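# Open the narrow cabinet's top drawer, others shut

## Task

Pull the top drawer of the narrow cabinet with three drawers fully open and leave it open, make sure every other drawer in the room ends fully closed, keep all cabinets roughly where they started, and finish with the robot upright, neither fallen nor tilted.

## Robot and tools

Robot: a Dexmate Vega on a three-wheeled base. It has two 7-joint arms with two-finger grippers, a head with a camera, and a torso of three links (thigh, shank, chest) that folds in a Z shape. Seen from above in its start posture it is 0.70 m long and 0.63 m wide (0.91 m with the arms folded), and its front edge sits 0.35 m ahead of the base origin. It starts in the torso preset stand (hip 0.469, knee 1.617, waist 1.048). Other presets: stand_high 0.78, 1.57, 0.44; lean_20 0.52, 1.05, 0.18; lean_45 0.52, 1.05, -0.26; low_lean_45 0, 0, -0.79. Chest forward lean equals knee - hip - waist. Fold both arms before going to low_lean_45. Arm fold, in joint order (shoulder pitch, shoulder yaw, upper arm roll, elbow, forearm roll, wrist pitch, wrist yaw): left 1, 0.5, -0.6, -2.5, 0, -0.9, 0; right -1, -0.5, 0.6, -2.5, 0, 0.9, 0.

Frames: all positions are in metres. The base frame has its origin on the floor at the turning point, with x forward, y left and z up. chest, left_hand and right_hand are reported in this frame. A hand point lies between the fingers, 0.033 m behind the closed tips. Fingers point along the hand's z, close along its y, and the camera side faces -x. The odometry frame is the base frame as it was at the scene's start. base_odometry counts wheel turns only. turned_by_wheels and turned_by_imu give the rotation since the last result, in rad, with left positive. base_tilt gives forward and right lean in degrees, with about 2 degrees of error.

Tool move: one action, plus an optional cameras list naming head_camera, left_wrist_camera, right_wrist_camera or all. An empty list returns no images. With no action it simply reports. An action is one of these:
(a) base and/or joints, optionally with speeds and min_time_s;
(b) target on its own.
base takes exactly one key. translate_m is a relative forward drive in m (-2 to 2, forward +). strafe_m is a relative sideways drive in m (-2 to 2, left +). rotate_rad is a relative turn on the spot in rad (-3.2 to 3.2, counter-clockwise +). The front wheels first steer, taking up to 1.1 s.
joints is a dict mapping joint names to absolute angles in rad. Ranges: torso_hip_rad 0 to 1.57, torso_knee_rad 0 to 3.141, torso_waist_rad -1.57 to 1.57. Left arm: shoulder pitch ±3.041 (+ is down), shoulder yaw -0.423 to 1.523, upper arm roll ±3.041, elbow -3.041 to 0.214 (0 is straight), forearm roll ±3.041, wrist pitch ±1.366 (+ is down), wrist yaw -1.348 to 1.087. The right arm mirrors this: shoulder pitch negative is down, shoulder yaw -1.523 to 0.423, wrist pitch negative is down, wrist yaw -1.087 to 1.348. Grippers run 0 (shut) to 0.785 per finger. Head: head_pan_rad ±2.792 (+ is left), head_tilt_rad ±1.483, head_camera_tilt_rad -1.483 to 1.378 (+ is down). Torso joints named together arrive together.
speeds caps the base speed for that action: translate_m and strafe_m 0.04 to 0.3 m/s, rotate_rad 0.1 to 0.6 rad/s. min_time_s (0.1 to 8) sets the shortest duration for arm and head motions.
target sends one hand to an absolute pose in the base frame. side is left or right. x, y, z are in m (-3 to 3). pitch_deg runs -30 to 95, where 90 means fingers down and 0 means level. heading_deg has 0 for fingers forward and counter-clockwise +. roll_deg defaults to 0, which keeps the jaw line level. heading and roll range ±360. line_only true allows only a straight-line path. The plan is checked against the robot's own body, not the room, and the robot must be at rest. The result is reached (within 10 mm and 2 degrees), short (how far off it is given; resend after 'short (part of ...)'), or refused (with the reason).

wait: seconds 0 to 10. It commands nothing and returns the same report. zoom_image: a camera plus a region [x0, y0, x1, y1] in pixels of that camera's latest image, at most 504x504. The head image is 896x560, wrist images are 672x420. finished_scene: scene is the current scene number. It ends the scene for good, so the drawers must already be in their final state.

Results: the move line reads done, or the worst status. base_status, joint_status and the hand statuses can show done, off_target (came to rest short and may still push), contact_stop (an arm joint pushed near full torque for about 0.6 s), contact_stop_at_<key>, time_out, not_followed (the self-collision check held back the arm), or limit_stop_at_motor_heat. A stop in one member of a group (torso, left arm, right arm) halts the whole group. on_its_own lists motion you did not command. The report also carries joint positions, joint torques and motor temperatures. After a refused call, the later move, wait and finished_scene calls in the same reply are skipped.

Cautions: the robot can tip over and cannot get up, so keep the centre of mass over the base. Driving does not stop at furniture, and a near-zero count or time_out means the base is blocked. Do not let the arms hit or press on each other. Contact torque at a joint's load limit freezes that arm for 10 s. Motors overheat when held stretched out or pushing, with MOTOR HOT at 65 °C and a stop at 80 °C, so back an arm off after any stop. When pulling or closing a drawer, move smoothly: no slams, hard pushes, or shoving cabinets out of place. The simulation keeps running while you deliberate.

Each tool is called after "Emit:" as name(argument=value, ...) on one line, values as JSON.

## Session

Emit:
move(joints={"head_camera_tilt_rad":0.35}, cameras=["head_camera"])

Emit:
move(joints={"head_pan_rad":1.4}, cameras=["head_camera"])

Emit:
move(joints={"head_pan_rad":2.75}, cameras=["head_camera"])

Emit:
move(joints={"head_pan_rad":-1.4}, cameras=["head_camera"])

Emit:
move(joints={"head_pan_rad":-2.7}, cameras=["head_camera"])

Scene clock: 0.87 s.
Joint torques (N m): left_arm=[4.96 -0.13 -1.4 -2.9 -0.06 -2.81 -0.13] | right_arm=[-3.85 -1.15 -0.03 -2.69 -0.07 2.43 -0.05]
Motor temperatures (°C): left_arm=[31 31 31 26 40 35 41] | right_arm=[29 27 32 31 36 36 33]
move: done
base_odometry: x=+0.000 y=+0.000 heading=+0.000
turned_by_wheels: +0.000
turned_by_imu: +0.000
base_tilt: forward=+0.0 right=+0.8
base_status: not commanded
joint_positions: torso_hip_rad=+0.469 torso_knee_rad=+1.617 torso_waist_rad=+1.048 left_shoulder_pitch_rad=+2.199 left_shoulder_yaw_rad=+0.008 left_upper_arm_roll_rad=-0.009 left_elbow_rad=-1.083 left_forearm_roll_rad=+0.016 left_wrist_pitch_rad=-0.484 left_wrist_yaw_rad=+0.004 left_gripper_rad=+0.005 right_shoulder_pitch_rad=-2.209 right_shoulder_yaw_rad=+0.017 right_upper_arm_roll_rad=-0.013 right_elbow_rad=-1.119 right_forearm_roll_rad=-0.015 right_wrist_pitch_rad=+0.484 right_wrist_yaw_rad=-0.019 right_gripper_rad=+0.005 head_pan_rad=+0.000 head_tilt_rad=+0.000 head_camera_tilt_rad=+0.350
joint_status: all done
chest: x=-0.0111 y=+0.0000 z=+1.4155 quat_wxyz=(+0.999, +0.000, +0.050, +0.000) (m; base frame)
left_hand: x=+0.1862 y=+0.2374 z=+0.5952 quat_wxyz=(+0.407, +0.009, +0.913, +0.007) pitch_deg=+41.9 heading_deg=+0.4 roll_deg=+1.6 back=up (m; base frame)
right_hand: x=+0.1977 y=-0.2171 z=+0.6067 quat_wxyz=(+0.419, +0.002, +0.908, +0.001) pitch_deg=+40.4 heading_deg=+0.0 roll_deg=+0.2 back=up (m; base frame)
pictures: head_camera

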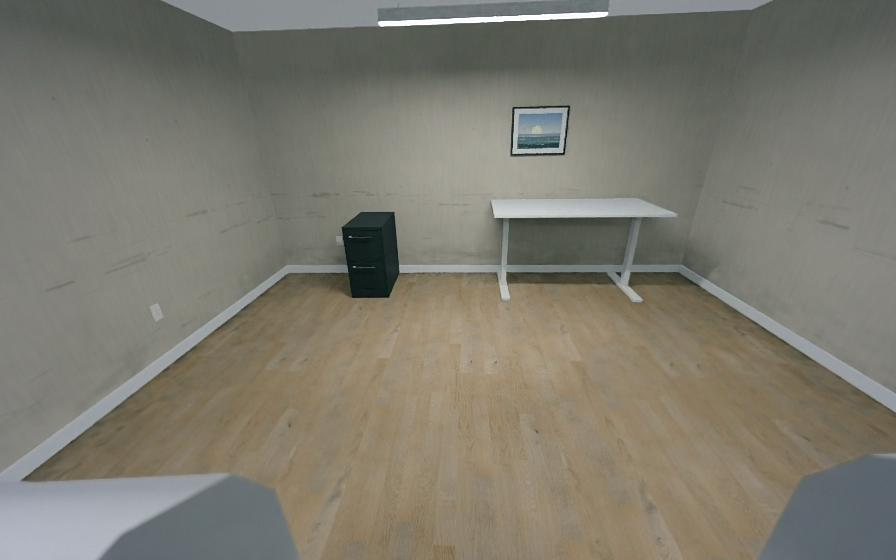

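Scene clock: 2.47 s.
Joint torques (N m): left_arm=[4.17 -0.57 -1.02 -2.31 -0.11 -1.9 -0.08] | right_arm=[-5.84 -1.49 -0.05 -2.48 0.02 2.55 -0.03]
Motor temperatures (°C): left_arm=[31 31 31 26 40 35 41] | right_arm=[29 27 32 31 36 36 33]
move: done
base_odometry: x=+0.000 y=+0.000 heading=+0.000
turned_by_wheels: +0.000
turned_by_imu: +0.000
base_tilt: forward=+0.1 right=+0.8
base_status: not commanded
joint_positions: torso_hip_rad=+0.469 torso_knee_rad=+1.617 torso_waist_rad=+1.048 left_shoulder_pitch_rad=+2.199 left_shoulder_yaw_rad=+0.008 left_upper_arm_roll_rad=-0.009 left_elbow_rad=-1.083 left_forearm_roll_rad=+0.016 left_wrist_pitch_rad=-0.484 left_wrist_yaw_rad=+0.004 left_gripper_rad=+0.005 right_shoulder_pitch_rad=-2.209 right_shoulder_yaw_rad=+0.017 right_upper_arm_roll_rad=-0.013 right_elbow_rad=-1.119 right_forearm_roll_rad=-0.015 right_wrist_pitch_rad=+0.484 right_wrist_yaw_rad=-0.019 right_gripper_rad=+0.005 head_pan_rad=+1.400 head_tilt_rad=+0.000 head_camera_tilt_rad=+0.350
joint_status: all done
chest: x=-0.0111 y=+0.0000 z=+1.4155 quat_wxyz=(+0.999, +0.000, +0.050, +0.000) (m; base frame)
left_hand: x=+0.1862 y=+0.2374 z=+0.5952 quat_wxyz=(+0.407, +0.009, +0.913, +0.007) pitch_deg=+41.9 heading_deg=+0.4 roll_deg=+1.6 back=up (m; base frame)
right_hand: x=+0.1977 y=-0.2171 z=+0.6067 quat_wxyz=(+0.419, +0.002, +0.908, +0.001) pitch_deg=+40.4 heading_deg=+0.0 roll_deg=+0.2 back=up (m; base frame)
pictures: head_camera

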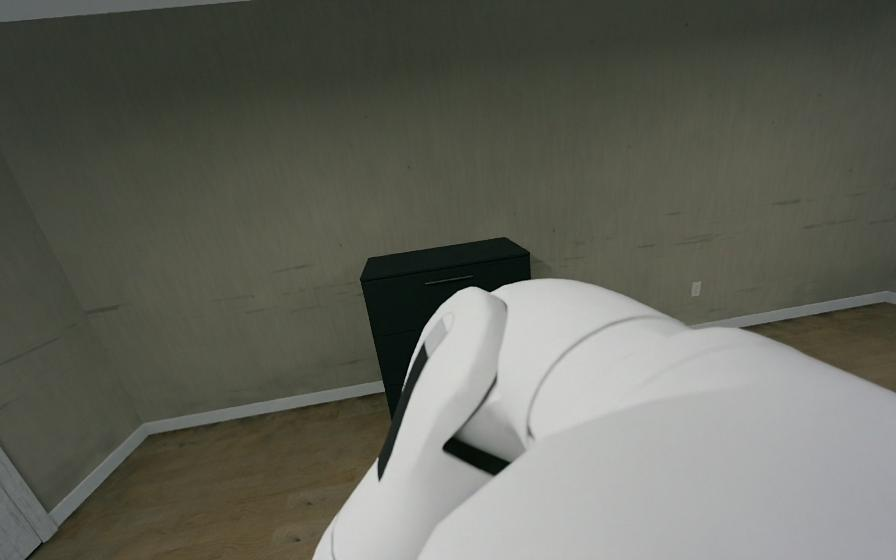

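Scene clock: 4.03 s.
Joint torques (N m): left_arm=[6 -0.78 -1.8 -2.22 -0.2 -2.47 -0.07] | right_arm=[-4.17 -0.75 -0.13 -2.67 0.17 2.54 -0.16]
Motor temperatures (°C): left_arm=[31 31 31 26 40 35 41] | right_arm=[29 27 32 31 36 36 33]
move: done
base_odometry: x=+0.000 y=+0.000 heading=+0.000
turned_by_wheels: +0.000
turned_by_imu: +0.000
base_tilt: forward=+0.0 right=+0.8
base_status: not commanded
joint_positions: torso_hip_rad=+0.469 torso_knee_rad=+1.617 torso_waist_rad=+1.048 left_shoulder_pitch_rad=+2.199 left_shoulder_yaw_rad=+0.008 left_upper_arm_roll_rad=-0.009 left_elbow_rad=-1.083 left_forearm_roll_rad=+0.016 left_wrist_pitch_rad=-0.484 left_wrist_yaw_rad=+0.004 left_gripper_rad=+0.005 right_shoulder_pitch_rad=-2.209 right_shoulder_yaw_rad=+0.017 right_upper_arm_roll_rad=-0.013 right_elbow_rad=-1.119 right_forearm_roll_rad=-0.015 right_wrist_pitch_rad=+0.484 right_wrist_yaw_rad=-0.019 right_gripper_rad=+0.005 head_pan_rad=+2.750 head_tilt_rad=+0.000 head_camera_tilt_rad=+0.350
joint_status: all done
chest: x=-0.0111 y=+0.0000 z=+1.4155 quat_wxyz=(+0.999, +0.000, +0.050, +0.000) (m; base frame)
left_hand: x=+0.1862 y=+0.2374 z=+0.5952 quat_wxyz=(+0.407, +0.009, +0.913, +0.007) pitch_deg=+41.9 heading_deg=+0.4 roll_deg=+1.6 back=up (m; base frame)
right_hand: x=+0.1977 y=-0.2171 z=+0.6067 quat_wxyz=(+0.419, +0.002, +0.908, +0.001) pitch_deg=+40.4 heading_deg=+0.0 roll_deg=+0.2 back=up (m; base frame)
pictures: head_camera

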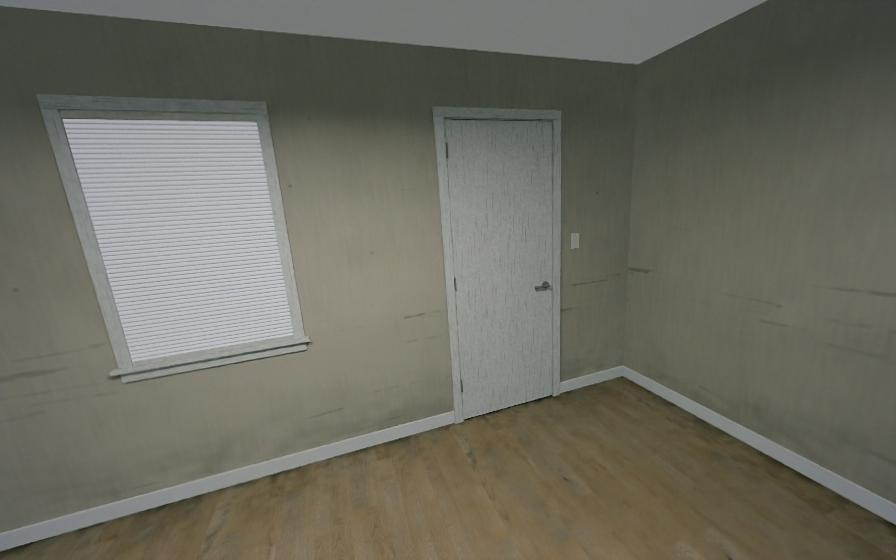

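Scene clock: 7.47 s.
Joint torques (N m): left_arm=[6.31 -0.18 -1.1 -3.14 -0.11 -2.56 -0.08] | right_arm=[-4.53 -1.69 0.36 -3.16 0.06 2.51 -0.12]
Motor temperatures (°C): left_arm=[31 31 31 26 40 35 41] | right_arm=[29 27 32 31 36 36 33]
move: done
base_odometry: x=+0.000 y=+0.000 heading=+0.000
turned_by_wheels: +0.000
turned_by_imu: +0.000
base_tilt: forward=+0.1 right=+0.7
base_status: not commanded
joint_positions: torso_hip_rad=+0.469 torso_knee_rad=+1.617 torso_waist_rad=+1.048 left_shoulder_pitch_rad=+2.199 left_shoulder_yaw_rad=+0.008 left_upper_arm_roll_rad=-0.009 left_elbow_rad=-1.083 left_forearm_roll_rad=+0.016 left_wrist_pitch_rad=-0.484 left_wrist_yaw_rad=+0.004 left_gripper_rad=+0.005 right_shoulder_pitch_rad=-2.209 right_shoulder_yaw_rad=+0.017 right_upper_arm_roll_rad=-0.013 right_elbow_rad=-1.119 right_forearm_roll_rad=-0.015 right_wrist_pitch_rad=+0.484 right_wrist_yaw_rad=-0.019 right_gripper_rad=+0.005 head_pan_rad=-1.400 head_tilt_rad=+0.000 head_camera_tilt_rad=+0.350
joint_status: all done
chest: x=-0.0111 y=+0.0000 z=+1.4155 quat_wxyz=(+0.999, +0.000, +0.050, +0.000) (m; base frame)
left_hand: x=+0.1862 y=+0.2374 z=+0.5952 quat_wxyz=(+0.407, +0.009, +0.913, +0.007) pitch_deg=+41.9 heading_deg=+0.4 roll_deg=+1.6 back=up (m; base frame)
right_hand: x=+0.1977 y=-0.2171 z=+0.6067 quat_wxyz=(+0.419, +0.002, +0.908, +0.001) pitch_deg=+40.4 heading_deg=+0.0 roll_deg=+0.2 back=up (m; base frame)
pictures: head_camera

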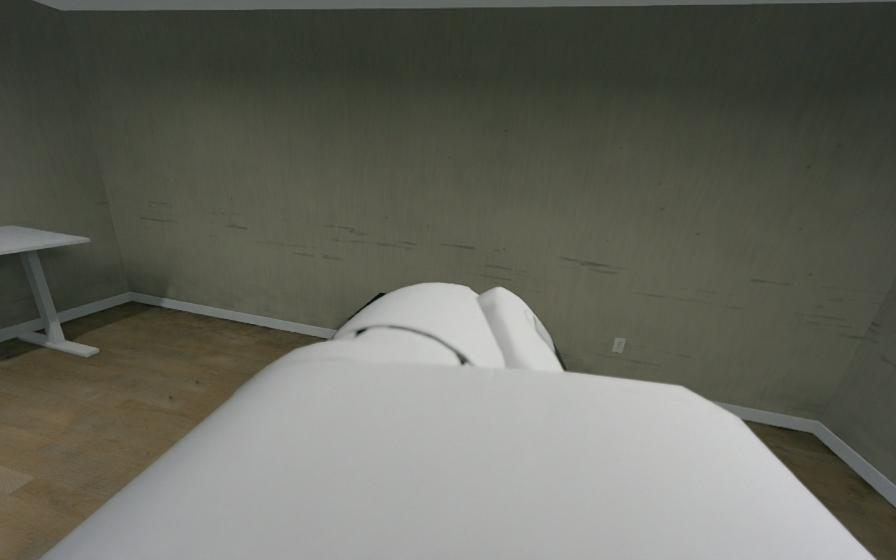

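Scene clock: 9.00 s.
Joint torques (N m): left_arm=[4.35 -1.13 -0.65 -2.24 0.21 -2.35 0.07] | right_arm=[-4.18 -1.29 -0.11 -3.16 0.03 2.65 -0.02]
Motor temperatures (°C): left_arm=[31 31 31 26 40 35 41] | right_arm=[29 27 32 31 36 36 33]
move: done
base_odometry: x=+0.000 y=+0.000 heading=+0.000
turned_by_wheels: +0.000
turned_by_imu: +0.000
base_tilt: forward=+0.0 right=+0.8
base_status: not commanded
joint_positions: torso_hip_rad=+0.469 torso_knee_rad=+1.617 torso_waist_rad=+1.048 left_shoulder_pitch_rad=+2.199 left_shoulder_yaw_rad=+0.008 left_upper_arm_roll_rad=-0.009 left_elbow_rad=-1.083 left_forearm_roll_rad=+0.016 left_wrist_pitch_rad=-0.484 left_wrist_yaw_rad=+0.004 left_gripper_rad=+0.005 right_shoulder_pitch_rad=-2.209 right_shoulder_yaw_rad=+0.017 right_upper_arm_roll_rad=-0.013 right_elbow_rad=-1.119 right_forearm_roll_rad=-0.015 right_wrist_pitch_rad=+0.484 right_wrist_yaw_rad=-0.019 right_gripper_rad=+0.005 head_pan_rad=-2.700 head_tilt_rad=+0.000 head_camera_tilt_rad=+0.350
joint_status: all done
chest: x=-0.0111 y=+0.0000 z=+1.4155 quat_wxyz=(+0.999, +0.000, +0.050, +0.000) (m; base frame)
left_hand: x=+0.1862 y=+0.2374 z=+0.5952 quat_wxyz=(+0.407, +0.009, +0.913, +0.007) pitch_deg=+41.9 heading_deg=+0.4 roll_deg=+1.6 back=up (m; base frame)
right_hand: x=+0.1977 y=-0.2171 z=+0.6067 quat_wxyz=(+0.419, +0.002, +0.908, +0.001) pitch_deg=+40.4 heading_deg=+0.0 roll_deg=+0.2 back=up (m; base frame)
pictures: head_camera

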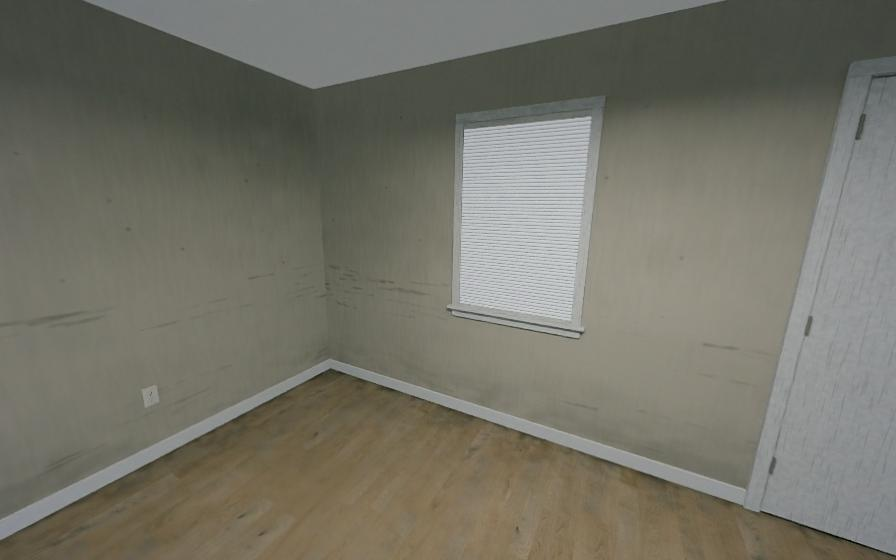

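Emit:
move(base={"rotate_rad":-0.9}, joints={"head_pan_rad":-0.5,"right_shoulder_pitch_rad":-2.022,"right_shoulder_yaw_rad":-0.118,"right_upper_arm_roll_rad":0.117,"right_elbow_rad":-1.892,"right_forearm_roll_rad":0.139,"right_wrist_pitch_rad":-0.134,"right_wrist_yaw_rad":0.073}, cameras=["head_camera"])

Scene clock: 13.27 s.
Joint torques (N m): left_arm=[5.53 1.63 -0.72 -3.42 0.12 -2.31 -0.02] | right_arm=[15.72 -4.1 6.7 -8.43 0.46 2.64 0.19]
Motor temperatures (°C): left_arm=[31 31 31 26 40 35 41] | right_arm=[29 27 32 31 36 36 33]
move: done
base_odometry: x=+0.001 y=+0.001 heading=-0.903
turned_by_wheels: -0.902
turned_by_imu: -0.898
base_tilt: forward=+0.0 right=+0.7
base_status: done
joint_positions: torso_hip_rad=+0.469 torso_knee_rad=+1.617 torso_waist_rad=+1.048 left_shoulder_pitch_rad=+2.199 left_shoulder_yaw_rad=+0.008 left_upper_arm_roll_rad=-0.009 left_elbow_rad=-1.083 left_forearm_roll_rad=+0.016 left_wrist_pitch_rad=-0.484 left_wrist_yaw_rad=+0.004 left_gripper_rad=+0.005 right_shoulder_pitch_rad=-2.024 right_shoulder_yaw_rad=-0.117 right_upper_arm_roll_rad=+0.116 right_elbow_rad=-1.888 right_forearm_roll_rad=+0.138 right_wrist_pitch_rad=-0.131 right_wrist_yaw_rad=+0.072 right_gripper_rad=+0.005 head_pan_rad=-0.500 head_tilt_rad=+0.000 head_camera_tilt_rad=+0.350
joint_status: all done
chest: x=-0.0111 y=+0.0000 z=+1.4155 quat_wxyz=(+0.999, +0.000, +0.050, +0.000) (m; base frame)
left_hand: x=+0.1862 y=+0.2374 z=+0.5952 quat_wxyz=(+0.407, +0.009, +0.913, +0.007) pitch_deg=+41.9 heading_deg=+0.4 roll_deg=+1.6 back=up (m; base frame)
right_hand: x=+0.5149 y=-0.2993 z=+0.8740 quat_wxyz=(+0.571, +0.000, +0.821, +0.000) pitch_deg=+20.3 heading_deg=-0.1 roll_deg=+0.0 back=up (m; base frame)
pictures: head_camera

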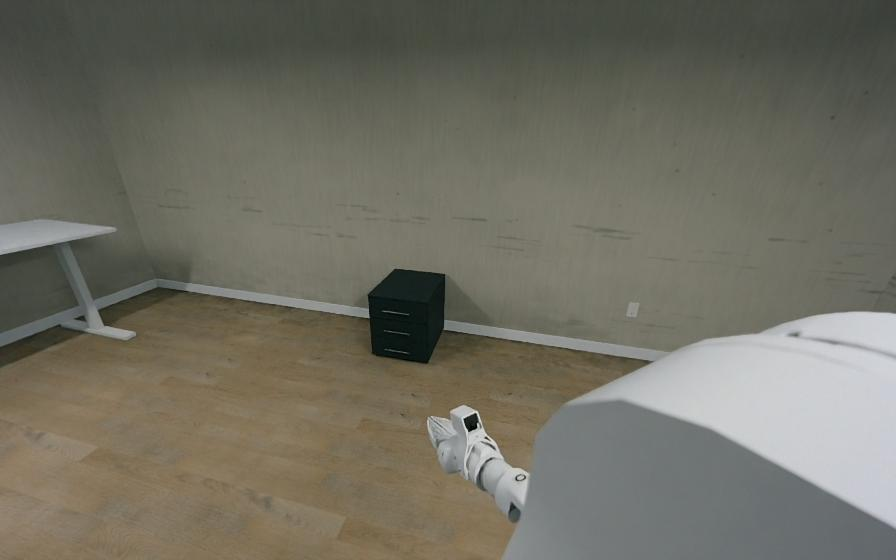

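Emit:
move(base={"rotate_rad":-0.67}, joints={"head_pan_rad":2.7,"head_camera_tilt_rad":0.4}, cameras=["head_camera"])

Emit:
move(base={"strafe_m":0.72}, joints={"head_pan_rad":0,"head_camera_tilt_rad":0.5,"right_shoulder_pitch_rad":-1.312,"right_shoulder_yaw_rad":-0.384,"right_upper_arm_roll_rad":-0.756,"right_elbow_rad":-1.486,"right_forearm_roll_rad":-1.0,"right_wrist_pitch_rad":-0.646,"right_wrist_yaw_rad":-0.264,"right_gripper_rad":0.35}, cameras=["head_camera"])

Scene clock: 16.53 s.
Joint torques (N m): left_arm=[4.84 1.69 -0.52 -2.56 0.02 -1.59 0.11] | right_arm=[14.93 -4.43 6.22 -8.55 0.58 3.15 0.47]
Motor temperatures (°C): left_arm=[31 31 31 26 40 35 41] | right_arm=[30 27 32 31 36 36 33]
move: done
base_odometry: x=+0.002 y=+0.001 heading=-1.574
turned_by_wheels: -0.672
turned_by_imu: -0.668
base_tilt: forward=+0.1 right=+0.7
base_status: done
joint_positions: torso_hip_rad=+0.469 torso_knee_rad=+1.617 torso_waist_rad=+1.048 left_shoulder_pitch_rad=+2.199 left_shoulder_yaw_rad=+0.008 left_upper_arm_roll_rad=-0.009 left_elbow_rad=-1.083 left_forearm_roll_rad=+0.016 left_wrist_pitch_rad=-0.484 left_wrist_yaw_rad=+0.004 left_gripper_rad=+0.005 right_shoulder_pitch_rad=-2.022 right_shoulder_yaw_rad=-0.118 right_upper_arm_roll_rad=+0.117 right_elbow_rad=-1.892 right_forearm_roll_rad=+0.139 right_wrist_pitch_rad=-0.134 right_wrist_yaw_rad=+0.073 right_gripper_rad=+0.005 head_pan_rad=+2.700 head_tilt_rad=+0.000 head_camera_tilt_rad=+0.400
joint_status: all done
chest: x=-0.0111 y=+0.0000 z=+1.4155 quat_wxyz=(+0.999, +0.000, +0.050, +0.000) (m; base frame)
left_hand: x=+0.1862 y=+0.2374 z=+0.5952 quat_wxyz=(+0.407, +0.009, +0.913, +0.007) pitch_deg=+41.9 heading_deg=+0.4 roll_deg=+1.6 back=up (m; base frame)
right_hand: x=+0.5161 y=-0.2995 z=+0.8761 quat_wxyz=(+0.572, +0.000, +0.820, +0.000) pitch_deg=+20.2 heading_deg=+0.0 roll_deg=+0.0 back=up (m; base frame)
pictures: head_camera

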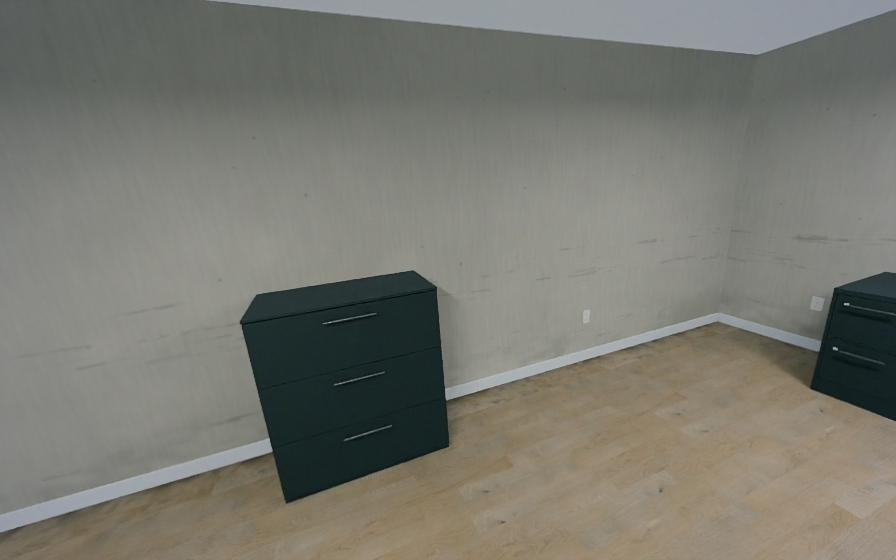

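Scene clock: 21.67 s.
Joint torques (N m): left_arm=[6.24 -0.86 -1.64 -3.15 0.03 -2.49 -0.15] | right_arm=[27.69 -1.9 1.68 -4.07 -1.65 -0.41 -2.72]
Motor temperatures (°C): left_arm=[31 31 31 26 40 35 41] | right_arm=[30 27 32 31 36 36 33]
move: done
base_odometry: x=+0.719 y=+0.006 heading=-1.556
turned_by_wheels: +0.018
turned_by_imu: +0.007
base_tilt: forward=+0.1 right=+0.7
base_status: done
joint_positions: torso_hip_rad=+0.469 torso_knee_rad=+1.617 torso_waist_rad=+1.048 left_shoulder_pitch_rad=+2.199 left_shoulder_yaw_rad=+0.008 left_upper_arm_roll_rad=-0.009 left_elbow_rad=-1.083 left_forearm_roll_rad=+0.016 left_wrist_pitch_rad=-0.484 left_wrist_yaw_rad=+0.004 left_gripper_rad=+0.005 right_shoulder_pitch_rad=-1.315 right_shoulder_yaw_rad=-0.383 right_upper_arm_roll_rad=-0.753 right_elbow_rad=-1.488 right_forearm_roll_rad=-0.996 right_wrist_pitch_rad=-0.644 right_wrist_yaw_rad=-0.262 right_gripper_rad=+0.350 head_pan_rad=+0.000 head_tilt_rad=+0.000 head_camera_tilt_rad=+0.500
joint_status: all done
chest: x=-0.0111 y=+0.0000 z=+1.4155 quat_wxyz=(+0.999, +0.000, +0.050, +0.000) (m; base frame)
left_hand: x=+0.1862 y=+0.2374 z=+0.5952 quat_wxyz=(+0.407, +0.009, +0.913, +0.007) pitch_deg=+41.9 heading_deg=+0.4 roll_deg=+1.6 back=up (m; base frame)
right_hand: x=+0.7025 y=-0.1507 z=+0.9954 quat_wxyz=(+0.498, -0.501, +0.508, -0.493) pitch_deg=+1.0 heading_deg=-0.1 roll_deg=-89.4 (m; base frame)
pictures: head_camera

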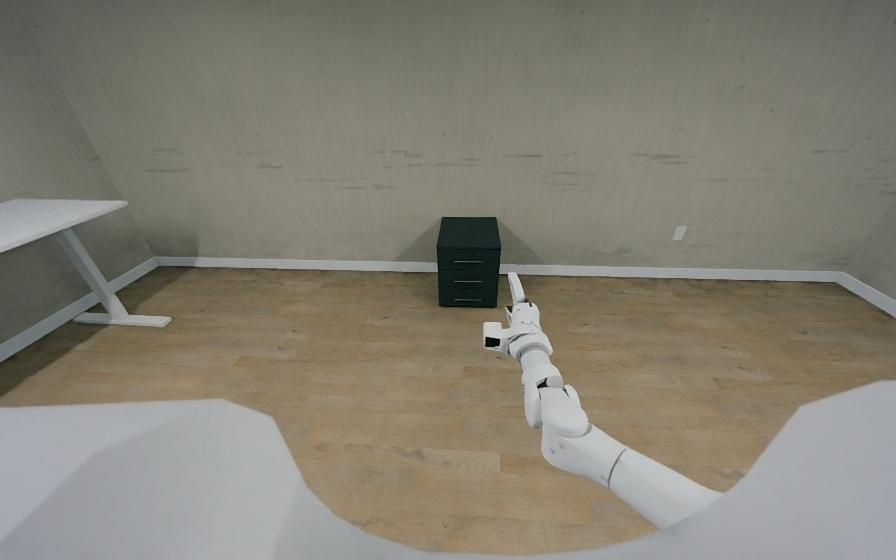

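Emit:
move(base={"rotate_rad":-0.045}, cameras=[])

Emit:
move(base={"strafe_m":0.1}, cameras=[])

Emit:
move(base={"translate_m":0.85}, joints={"torso_hip_rad":0.3,"torso_knee_rad":1.1,"torso_waist_rad":0.1,"head_camera_tilt_rad":0.7}, cameras=["head_camera"])

Scene clock: 23.17 s.
Joint torques (N m): left_arm=[5.39 -0.49 -1.4 -3.09 -0.05 -2.58 0.1] | right_arm=[28.29 -2.23 1.82 -4.62 -1.64 0.27 -3.09]
Motor temperatures (°C): left_arm=[31 31 31 26 40 35 41] | right_arm=[30 27 32 31 36 36 33]
move: done
base_odometry: x=+0.719 y=+0.006 heading=-1.601
turned_by_wheels: -0.045
turned_by_imu: -0.045
base_tilt: forward=+0.1 right=+0.7
base_status: done
joint_positions: torso_hip_rad=+0.469 torso_knee_rad=+1.617 torso_waist_rad=+1.048 left_shoulder_pitch_rad=+2.199 left_shoulder_yaw_rad=+0.008 left_upper_arm_roll_rad=-0.009 left_elbow_rad=-1.083 left_forearm_roll_rad=+0.016 left_wrist_pitch_rad=-0.484 left_wrist_yaw_rad=+0.004 left_gripper_rad=+0.005 right_shoulder_pitch_rad=-1.313 right_shoulder_yaw_rad=-0.384 right_upper_arm_roll_rad=-0.756 right_elbow_rad=-1.486 right_forearm_roll_rad=-1.000 right_wrist_pitch_rad=-0.646 right_wrist_yaw_rad=-0.264 right_gripper_rad=+0.350 head_pan_rad=+0.000 head_tilt_rad=+0.000 head_camera_tilt_rad=+0.500
joint_status: not commanded
chest: x=-0.0111 y=+0.0000 z=+1.4155 quat_wxyz=(+0.999, +0.000, +0.050, +0.000) (m; base frame)
left_hand: x=+0.1862 y=+0.2374 z=+0.5952 quat_wxyz=(+0.407, +0.009, +0.913, +0.007) pitch_deg=+41.9 heading_deg=+0.4 roll_deg=+1.6 back=up (m; base frame)
right_hand: x=+0.7029 y=-0.1505 z=+0.9968 quat_wxyz=(+0.497, -0.502, +0.505, -0.495) pitch_deg=+0.8 heading_deg=-0.1 roll_deg=-89.7 (m; base frame)
pictures: none
No camera images: "cameras" was empty.

Scene clock: 25.40 s.
Joint torques (N m): left_arm=[4.5 0.09 -1.3 -1.93 0.02 -2.02 -0.01] | right_arm=[29.53 -1.68 2.05 -5.55 -1.54 -0.01 -2.7]
Motor temperatures (°C): left_arm=[31 31 31 26 40 35 41] | right_arm=[30 27 32 31 36 36 33]
move: done
base_odometry: x=+0.818 y=+0.003 heading=-1.598
turned_by_wheels: +0.003
turned_by_imu: +0.001
base_tilt: forward=+0.1 right=+0.7
base_status: done
joint_positions: torso_hip_rad=+0.469 torso_knee_rad=+1.617 torso_waist_rad=+1.048 left_shoulder_pitch_rad=+2.199 left_shoulder_yaw_rad=+0.008 left_upper_arm_roll_rad=-0.009 left_elbow_rad=-1.083 left_forearm_roll_rad=+0.016 left_wrist_pitch_rad=-0.484 left_wrist_yaw_rad=+0.004 left_gripper_rad=+0.005 right_shoulder_pitch_rad=-1.312 right_shoulder_yaw_rad=-0.384 right_upper_arm_roll_rad=-0.756 right_elbow_rad=-1.486 right_forearm_roll_rad=-1.000 right_wrist_pitch_rad=-0.646 right_wrist_yaw_rad=-0.264 right_gripper_rad=+0.350 head_pan_rad=+0.000 head_tilt_rad=+0.000 head_camera_tilt_rad=+0.500
joint_status: not commanded
chest: x=-0.0111 y=+0.0000 z=+1.4155 quat_wxyz=(+0.999, +0.000, +0.050, +0.000) (m; base frame)
left_hand: x=+0.1862 y=+0.2374 z=+0.5952 quat_wxyz=(+0.407, +0.009, +0.913, +0.007) pitch_deg=+41.9 heading_deg=+0.4 roll_deg=+1.6 back=up (m; base frame)
right_hand: x=+0.7030 y=-0.1505 z=+0.9969 quat_wxyz=(+0.497, -0.502, +0.505, -0.496) pitch_deg=+0.8 heading_deg=-0.1 roll_deg=-89.7 (m; base frame)
pictures: none
No camera images: "cameras" was empty.

Scene clock: 30.30 s.
Joint torques (N m): left_arm=[19.42 0.1 -0.88 1.53 0.3 -0.92 -0.13] | right_arm=[9.83 -1.95 -2.19 -3.49 -1.22 -0.14 -2.22]
Motor temperatures (°C): left_arm=[31 31 31 26 40 35 41] | right_arm=[30 27 32 31 36 36 33]
move: done
base_odometry: x=+0.795 y=-0.847 heading=-1.599
turned_by_wheels: -0.001
turned_by_imu: -0.003
base_tilt: forward=+0.0 right=+0.7
base_status: done
joint_positions: torso_hip_rad=+0.300 torso_knee_rad=+1.100 torso_waist_rad=+0.100 left_shoulder_pitch_rad=+2.199 left_shoulder_yaw_rad=+0.008 left_upper_arm_roll_rad=-0.009 left_elbow_rad=-1.083 left_forearm_roll_rad=+0.016 left_wrist_pitch_rad=-0.484 left_wrist_yaw_rad=+0.004 left_gripper_rad=+0.005 right_shoulder_pitch_rad=-1.312 right_shoulder_yaw_rad=-0.384 right_upper_arm_roll_rad=-0.756 right_elbow_rad=-1.486 right_forearm_roll_rad=-1.000 right_wrist_pitch_rad=-0.646 right_wrist_yaw_rad=-0.264 right_gripper_rad=+0.350 head_pan_rad=+0.000 head_tilt_rad=+0.000 head_camera_tilt_rad=+0.700
joint_status: all done
chest: x=+0.1471 y=+0.0000 z=+1.2371 quat_wxyz=(+0.939, +0.000, +0.343, +0.000) (m; base frame)
left_hand: x=-0.1530 y=+0.2374 z=+0.4487 quat_wxyz=(+0.119, +0.011, +0.993, +0.004) pitch_deg=+76.3 heading_deg=+1.4 roll_deg=+2.6 back=up (m; base frame)
right_hand: x=+0.5002 y=-0.1505 z=+0.4885 quat_wxyz=(+0.326, -0.626, +0.630, -0.325) pitch_deg=+35.2 heading_deg=-0.1 roll_deg=-89.8 (m; base frame)
pictures: head_camera

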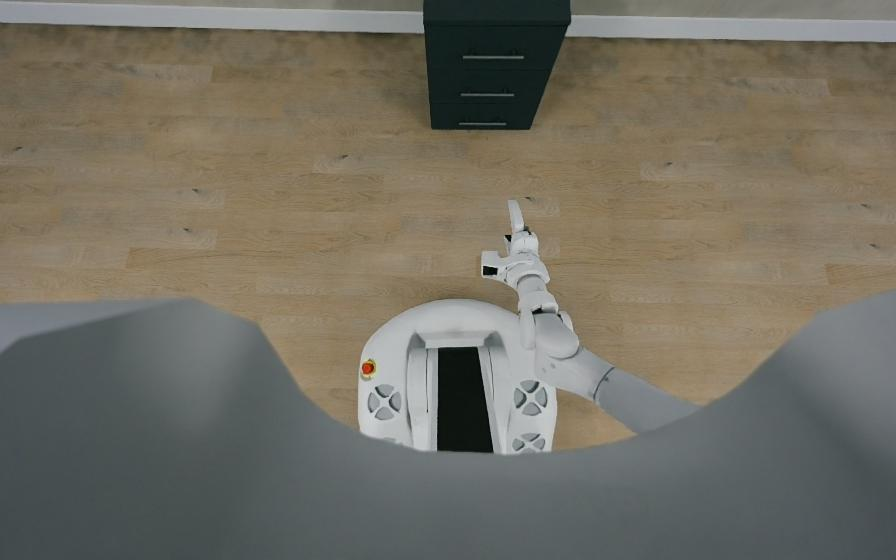

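Emit:
move(base={"translate_m":0.43}, cameras=["head_camera","right_wrist_camera"])

Scene clock: 33.90 s.
Joint torques (N m): left_arm=[20.18 0.4 -0.99 2.83 -0.14 -1.64 0.15] | right_arm=[10.21 -1.93 -2.56 -3.57 -1.03 -0.3 -2.22]
Motor temperatures (°C): left_arm=[31 31 31 26 40 35 41] | right_arm=[30 27 32 31 36 36 33]
move: done
base_odometry: x=+0.783 y=-1.277 heading=-1.600
turned_by_wheels: -0.001
turned_by_imu: -0.001
base_tilt: forward=+0.1 right=+0.8
base_status: done
joint_positions: torso_hip_rad=+0.300 torso_knee_rad=+1.100 torso_waist_rad=+0.100 left_shoulder_pitch_rad=+2.199 left_shoulder_yaw_rad=+0.008 left_upper_arm_roll_rad=-0.009 left_elbow_rad=-1.083 left_forearm_roll_rad=+0.016 left_wrist_pitch_rad=-0.484 left_wrist_yaw_rad=+0.004 left_gripper_rad=+0.005 right_shoulder_pitch_rad=-1.312 right_shoulder_yaw_rad=-0.384 right_upper_arm_roll_rad=-0.756 right_elbow_rad=-1.486 right_forearm_roll_rad=-1.000 right_wrist_pitch_rad=-0.646 right_wrist_yaw_rad=-0.264 right_gripper_rad=+0.350 head_pan_rad=+0.000 head_tilt_rad=+0.000 head_camera_tilt_rad=+0.700
joint_status: not commanded
chest: x=+0.1472 y=+0.0000 z=+1.2371 quat_wxyz=(+0.939, +0.000, +0.343, +0.000) (m; base frame)
left_hand: x=-0.1530 y=+0.2374 z=+0.4487 quat_wxyz=(+0.119, +0.011, +0.993, +0.004) pitch_deg=+76.3 heading_deg=+1.4 roll_deg=+2.6 back=up (m; base frame)
right_hand: x=+0.5002 y=-0.1505 z=+0.4885 quat_wxyz=(+0.326, -0.626, +0.630, -0.325) pitch_deg=+35.2 heading_deg=-0.1 roll_deg=-89.8 (m; base frame)
pictures: head_camera, right_wrist_camera

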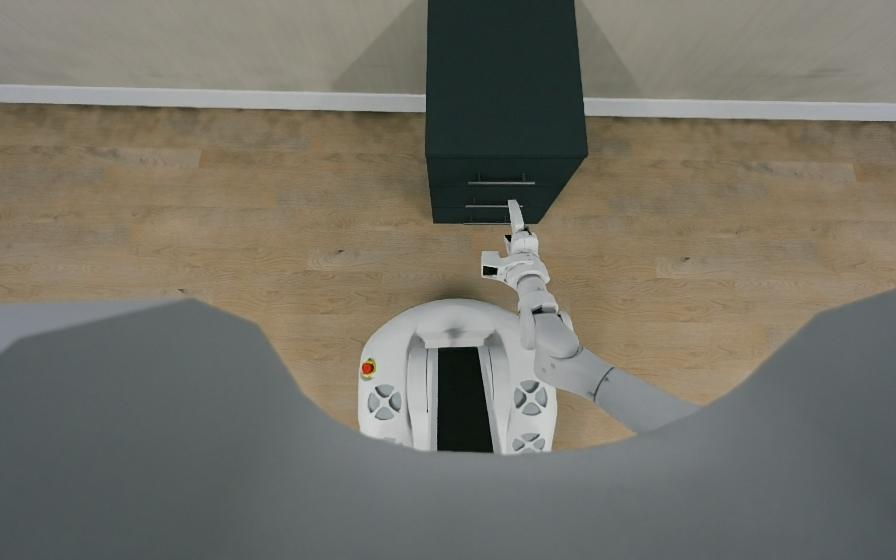

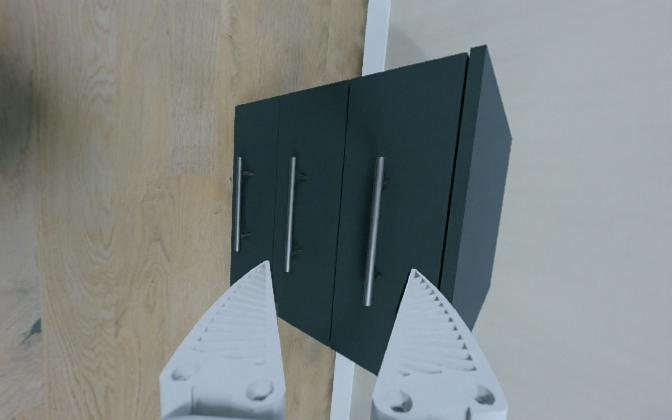

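Emit:
move(base={"strafe_m":0.03}, cameras=[])

Emit:
move(base={"translate_m":0.07}, cameras=["head_camera","right_wrist_camera"])

Scene clock: 36.57 s.
Joint torques (N m): left_arm=[19.7 -0.62 -1.81 2.11 0.2 -0.81 -0.12] | right_arm=[9.16 0.02 -1.78 -4.09 -1.17 0.03 -2.39]
Motor temperatures (°C): left_arm=[31 31 31 26 40 35 41] | right_arm=[30 27 32 31 36 36 33]
move: done
base_odometry: x=+0.813 y=-1.278 heading=-1.600
turned_by_wheels: +0.000
turned_by_imu: -0.003
base_tilt: forward=+0.1 right=+0.8
base_status: done
joint_positions: torso_hip_rad=+0.300 torso_knee_rad=+1.100 torso_waist_rad=+0.100 left_shoulder_pitch_rad=+2.199 left_shoulder_yaw_rad=+0.008 left_upper_arm_roll_rad=-0.009 left_elbow_rad=-1.083 left_forearm_roll_rad=+0.016 left_wrist_pitch_rad=-0.484 left_wrist_yaw_rad=+0.004 left_gripper_rad=+0.005 right_shoulder_pitch_rad=-1.312 right_shoulder_yaw_rad=-0.384 right_upper_arm_roll_rad=-0.756 right_elbow_rad=-1.486 right_forearm_roll_rad=-1.000 right_wrist_pitch_rad=-0.646 right_wrist_yaw_rad=-0.264 right_gripper_rad=+0.350 head_pan_rad=+0.000 head_tilt_rad=+0.000 head_camera_tilt_rad=+0.700
joint_status: not commanded
chest: x=+0.1471 y=+0.0000 z=+1.2371 quat_wxyz=(+0.939, +0.000, +0.343, +0.000) (m; base frame)
left_hand: x=-0.1530 y=+0.2374 z=+0.4487 quat_wxyz=(+0.119, +0.011, +0.993, +0.004) pitch_deg=+76.3 heading_deg=+1.4 roll_deg=+2.6 back=up (m; base frame)
right_hand: x=+0.5002 y=-0.1505 z=+0.4885 quat_wxyz=(+0.326, -0.626, +0.630, -0.325) pitch_deg=+35.2 heading_deg=-0.1 roll_deg=-89.8 (m; base frame)
pictures: none
No camera images: "cameras" was empty.

Scene clock: 38.67 s.
Joint torques (N m): left_arm=[17.91 0.7 -1.1 4.03 -0.09 -0.91 -0.04] | right_arm=[10.34 -2.02 -1.82 -4.19 -1.13 0.6 -2.2]
Motor temperatures (°C): left_arm=[31 31 31 26 40 35 41] | right_arm=[30 27 32 31 36 36 33]
move: done
base_odometry: x=+0.811 y=-1.348 heading=-1.600
turned_by_wheels: +0.000
turned_by_imu: +0.004
base_tilt: forward=+0.1 right=+0.7
base_status: done
joint_positions: torso_hip_rad=+0.300 torso_knee_rad=+1.100 torso_waist_rad=+0.100 left_shoulder_pitch_rad=+2.199 left_shoulder_yaw_rad=+0.008 left_upper_arm_roll_rad=-0.009 left_elbow_rad=-1.083 left_forearm_roll_rad=+0.016 left_wrist_pitch_rad=-0.484 left_wrist_yaw_rad=+0.004 left_gripper_rad=+0.005 right_shoulder_pitch_rad=-1.312 right_shoulder_yaw_rad=-0.384 right_upper_arm_roll_rad=-0.756 right_elbow_rad=-1.486 right_forearm_roll_rad=-1.000 right_wrist_pitch_rad=-0.646 right_wrist_yaw_rad=-0.264 right_gripper_rad=+0.350 head_pan_rad=+0.000 head_tilt_rad=+0.000 head_camera_tilt_rad=+0.700
joint_status: not commanded
chest: x=+0.1472 y=+0.0000 z=+1.2371 quat_wxyz=(+0.939, +0.000, +0.343, +0.000) (m; base frame)
left_hand: x=-0.1530 y=+0.2374 z=+0.4487 quat_wxyz=(+0.119, +0.011, +0.993, +0.004) pitch_deg=+76.3 heading_deg=+1.4 roll_deg=+2.6 back=up (m; base frame)
right_hand: x=+0.5002 y=-0.1505 z=+0.4885 quat_wxyz=(+0.326, -0.626, +0.630, -0.325) pitch_deg=+35.2 heading_deg=-0.1 roll_deg=-89.8 (m; base frame)
pictures: head_camera, right_wrist_camera

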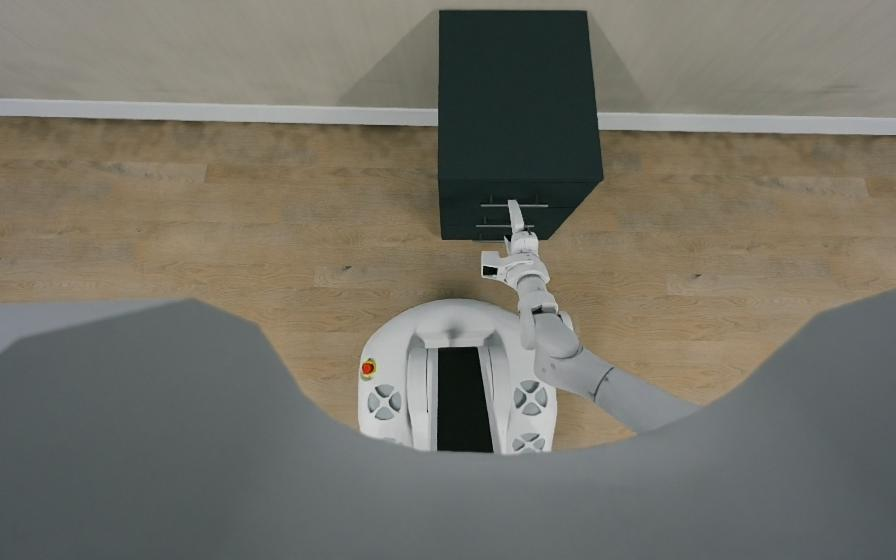

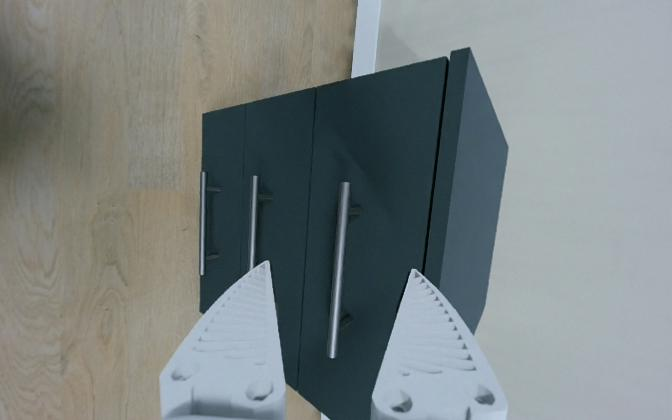

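Centred between posts now; go in.

Emit:
move(target={"side":"right","x":0.6,"y":-0.15,"z":0.42,"pitch_deg":35,"heading_deg":0,"roll_deg":90,"line_only":true}, cameras=["head_camera","right_wrist_camera"])

Emit:
move(joints={"right_gripper_rad":0}, cameras=["right_wrist_camera"])

Scene clock: 42.77 s.
Joint torques (N m): left_arm=[19.53 0.34 -1.38 2.56 0.38 -0.11 0.07] | right_arm=[94.57 -8.4 21.44 -11.48 0.26 -4.1 -1.86]
Motor temperatures (°C): left_arm=[31 31 31 26 40 35 41] | right_arm=[30 27 32 31 36 36 33]
move: done
base_odometry: x=+0.811 y=-1.347 heading=-1.601
turned_by_wheels: -0.001
turned_by_imu: -0.001
base_tilt: forward=+0.0 right=+0.8
base_status: not commanded
joint_positions: torso_hip_rad=+0.301 torso_knee_rad=+1.100 torso_waist_rad=+0.100 left_shoulder_pitch_rad=+2.199 left_shoulder_yaw_rad=+0.008 left_upper_arm_roll_rad=-0.009 left_elbow_rad=-1.083 left_forearm_roll_rad=+0.016 left_wrist_pitch_rad=-0.484 left_wrist_yaw_rad=+0.004 left_gripper_rad=+0.005 right_shoulder_pitch_rad=-0.916 right_shoulder_yaw_rad=-0.140 right_upper_arm_roll_rad=-0.766 right_elbow_rad=-0.765 right_forearm_roll_rad=-0.880 right_wrist_pitch_rad=-0.382 right_wrist_yaw_rad=-0.432 right_gripper_rad=+0.350 head_pan_rad=+0.000 head_tilt_rad=+0.000 head_camera_tilt_rad=+0.700
joint_status: not commanded
chest: x=+0.1464 y=+0.0000 z=+1.2373 quat_wxyz=(+0.940, +0.000, +0.343, +0.000) (m; base frame)
left_hand: x=-0.1531 y=+0.2374 z=+0.4487 quat_wxyz=(+0.120, +0.011, +0.993, +0.004) pitch_deg=+76.2 heading_deg=+1.4 roll_deg=+2.6 back=up (m; base frame)
right_hand: x=+0.5966 y=-0.1488 z=+0.4191 quat_wxyz=(+0.326, -0.628, +0.627, -0.325) pitch_deg=+35.2 heading_deg=+0.2 roll_deg=-90.0 (m; base frame)
right_hand_status: reached (straight line, planned for 2.6 s): 4 mm and 0.2 deg off.
pictures: head_camera, right_wrist_camera

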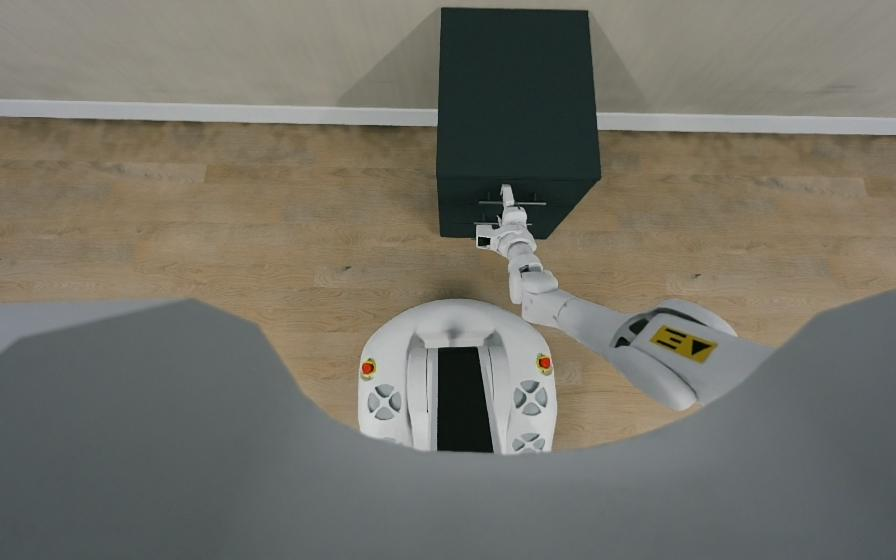

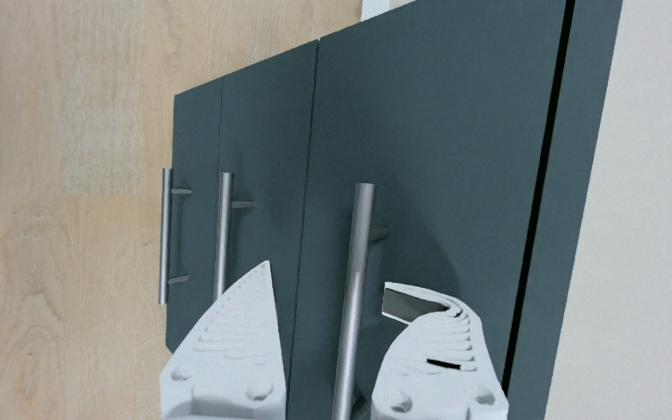

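Scene clock: 44.33 s.
Joint torques (N m): left_arm=[19.84 0.74 -1.97 2.35 -0.05 -0.83 0] | right_arm=[36.51 -0.78 10.63 -3.52 -0.64 -1.44 -4.14]
Motor temperatures (°C): left_arm=[31 31 31 26 40 35 41] | right_arm=[30 27 32 31 36 36 33]
move: done
base_odometry: x=+0.811 y=-1.348 heading=-1.600
turned_by_wheels: +0.001
turned_by_imu: +0.001
base_tilt: forward=+0.1 right=+0.7
base_status: not commanded
joint_positions: torso_hip_rad=+0.300 torso_knee_rad=+1.100 torso_waist_rad=+0.100 left_shoulder_pitch_rad=+2.199 left_shoulder_yaw_rad=+0.008 left_upper_arm_roll_rad=-0.009 left_elbow_rad=-1.083 left_forearm_roll_rad=+0.016 left_wrist_pitch_rad=-0.484 left_wrist_yaw_rad=+0.004 left_gripper_rad=+0.005 right_shoulder_pitch_rad=-0.912 right_shoulder_yaw_rad=-0.139 right_upper_arm_roll_rad=-0.766 right_elbow_rad=-0.762 right_forearm_roll_rad=-0.879 right_wrist_pitch_rad=-0.382 right_wrist_yaw_rad=-0.433 right_gripper_rad=+0.000 head_pan_rad=+0.000 head_tilt_rad=+0.000 head_camera_tilt_rad=+0.700
joint_status: all done
chest: x=+0.1469 y=+0.0000 z=+1.2372 quat_wxyz=(+0.939, +0.000, +0.343, +0.000) (m; base frame)
left_hand: x=-0.1530 y=+0.2374 z=+0.4487 quat_wxyz=(+0.119, +0.011, +0.993, +0.004) pitch_deg=+76.3 heading_deg=+1.4 roll_deg=+2.6 back=up (m; base frame)
right_hand: x=+0.5989 y=-0.1495 z=+0.4195 quat_wxyz=(+0.326, -0.628, +0.627, -0.326) pitch_deg=+35.1 heading_deg=+0.1 roll_deg=-90.0 (m; base frame)
pictures: right_wrist_camera

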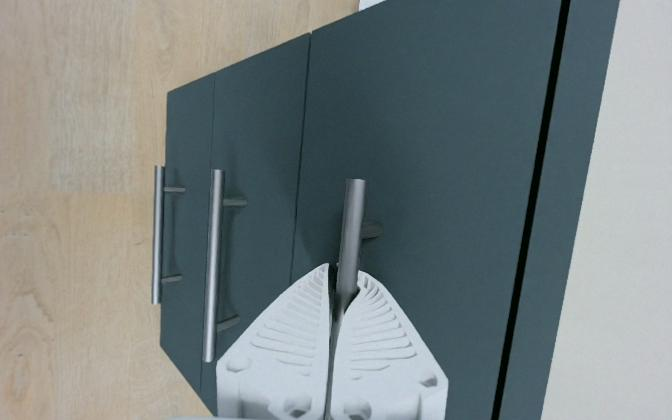

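Emit:
move(base={"translate_m":-0.33}, speeds={"translate_m":0.06}, cameras=["head_camera","right_wrist_camera"])

Emit:
move(base={"translate_m":-0.05}, speeds={"translate_m":0.04}, cameras=["head_camera","right_wrist_camera"])

Scene clock: 50.70 s.
Joint torques (N m): left_arm=[18.86 0.87 -0.92 1.42 0.16 -0.68 0.03] | right_arm=[10.15 -7.03 5 1.73 1.59 -5.3 0.89]
Motor temperatures (°C): left_arm=[31 31 31 26 40 35 41] | right_arm=[30 27 32 31 36 36 33]
move: done
base_odometry: x=+0.820 y=-1.018 heading=-1.601
turned_by_wheels: +0.000
turned_by_imu: +0.000
base_tilt: forward=+0.0 right=+0.8
base_status: done
joint_positions: torso_hip_rad=+0.300 torso_knee_rad=+1.100 torso_waist_rad=+0.100 left_shoulder_pitch_rad=+2.199 left_shoulder_yaw_rad=+0.008 left_upper_arm_roll_rad=-0.009 left_elbow_rad=-1.083 left_forearm_roll_rad=+0.016 left_wrist_pitch_rad=-0.484 left_wrist_yaw_rad=+0.004 left_gripper_rad=+0.005 right_shoulder_pitch_rad=-0.911 right_shoulder_yaw_rad=-0.139 right_upper_arm_roll_rad=-0.765 right_elbow_rad=-0.762 right_forearm_roll_rad=-0.880 right_wrist_pitch_rad=-0.381 right_wrist_yaw_rad=-0.434 right_gripper_rad=+0.000 head_pan_rad=+0.000 head_tilt_rad=+0.000 head_camera_tilt_rad=+0.700
joint_status: not commanded
chest: x=+0.1470 y=+0.0000 z=+1.2372 quat_wxyz=(+0.939, +0.000, +0.343, +0.000) (m; base frame)
left_hand: x=-0.1530 y=+0.2374 z=+0.4487 quat_wxyz=(+0.119, +0.011, +0.993, +0.004) pitch_deg=+76.3 heading_deg=+1.4 roll_deg=+2.6 back=up (m; base frame)
right_hand: x=+0.6002 y=-0.1488 z=+0.4205 quat_wxyz=(+0.328, -0.627, +0.627, -0.326) pitch_deg=+34.9 heading_deg=+0.1 roll_deg=-89.9 (m; base frame)
pictures: head_camera, right_wrist_camera

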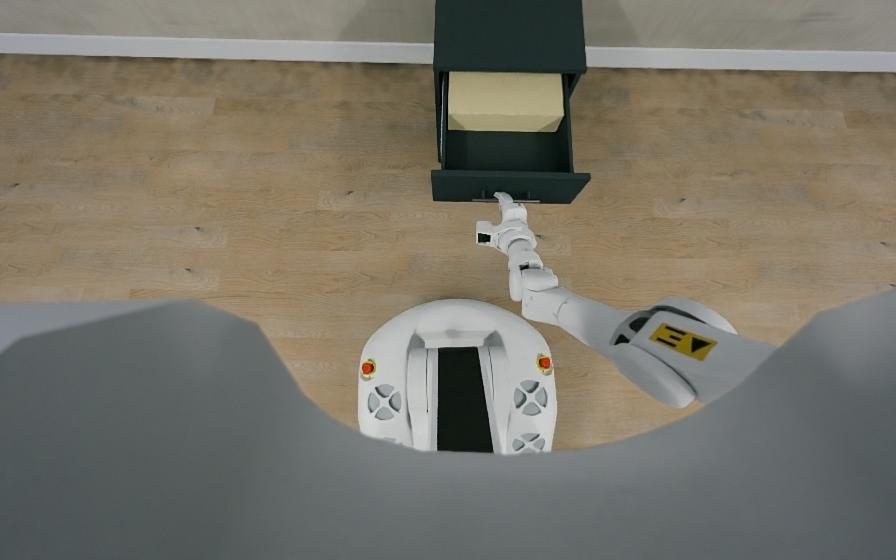

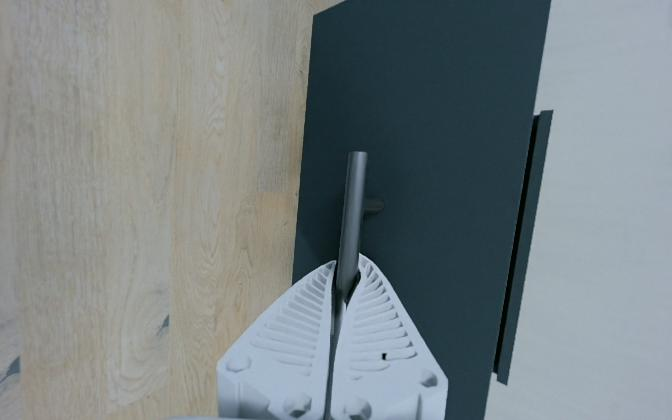

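Scene clock: 52.73 s.
Joint torques (N m): left_arm=[18.63 0.13 -1.41 2.95 -0.06 -0.34 -0.19] | right_arm=[8.43 -7.86 5.25 2.26 1.86 -4.68 1.08]
Motor temperatures (°C): left_arm=[31 31 31 26 40 35 41] | right_arm=[30 27 32 31 36 36 33]
move: done
base_odometry: x=+0.821 y=-0.968 heading=-1.601
turned_by_wheels: +0.000
turned_by_imu: +0.000
base_tilt: forward=+0.1 right=+0.7
base_status: done
joint_positions: torso_hip_rad=+0.300 torso_knee_rad=+1.100 torso_waist_rad=+0.100 left_shoulder_pitch_rad=+2.199 left_shoulder_yaw_rad=+0.008 left_upper_arm_roll_rad=-0.009 left_elbow_rad=-1.083 left_forearm_roll_rad=+0.016 left_wrist_pitch_rad=-0.484 left_wrist_yaw_rad=+0.004 left_gripper_rad=+0.005 right_shoulder_pitch_rad=-0.911 right_shoulder_yaw_rad=-0.139 right_upper_arm_roll_rad=-0.765 right_elbow_rad=-0.762 right_forearm_roll_rad=-0.880 right_wrist_pitch_rad=-0.381 right_wrist_yaw_rad=-0.434 right_gripper_rad=+0.000 head_pan_rad=+0.000 head_tilt_rad=+0.000 head_camera_tilt_rad=+0.700
joint_status: not commanded
chest: x=+0.1470 y=+0.0000 z=+1.2372 quat_wxyz=(+0.939, +0.000, +0.343, +0.000) (m; base frame)
left_hand: x=-0.1530 y=+0.2374 z=+0.4487 quat_wxyz=(+0.119, +0.011, +0.993, +0.004) pitch_deg=+76.3 heading_deg=+1.4 roll_deg=+2.6 back=up (m; base frame)
right_hand: x=+0.6003 y=-0.1488 z=+0.4206 quat_wxyz=(+0.328, -0.627, +0.627, -0.326) pitch_deg=+34.9 heading_deg=+0.2 roll_deg=-89.9 (m; base frame)
pictures: head_camera, right_wrist_camera

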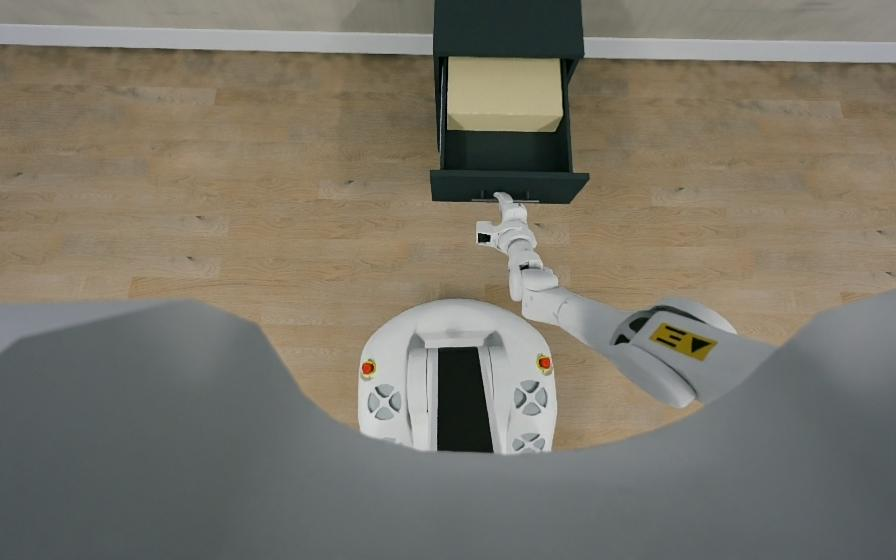

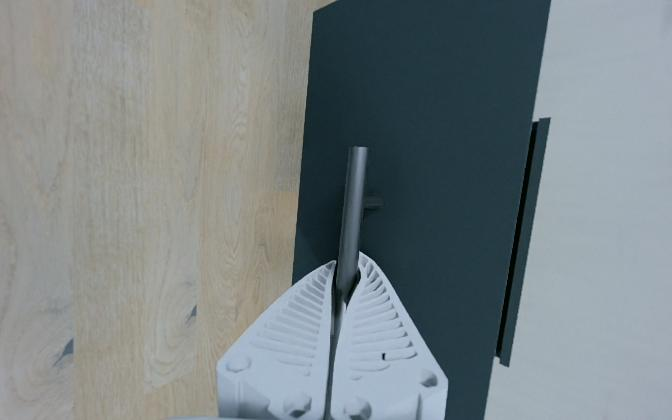

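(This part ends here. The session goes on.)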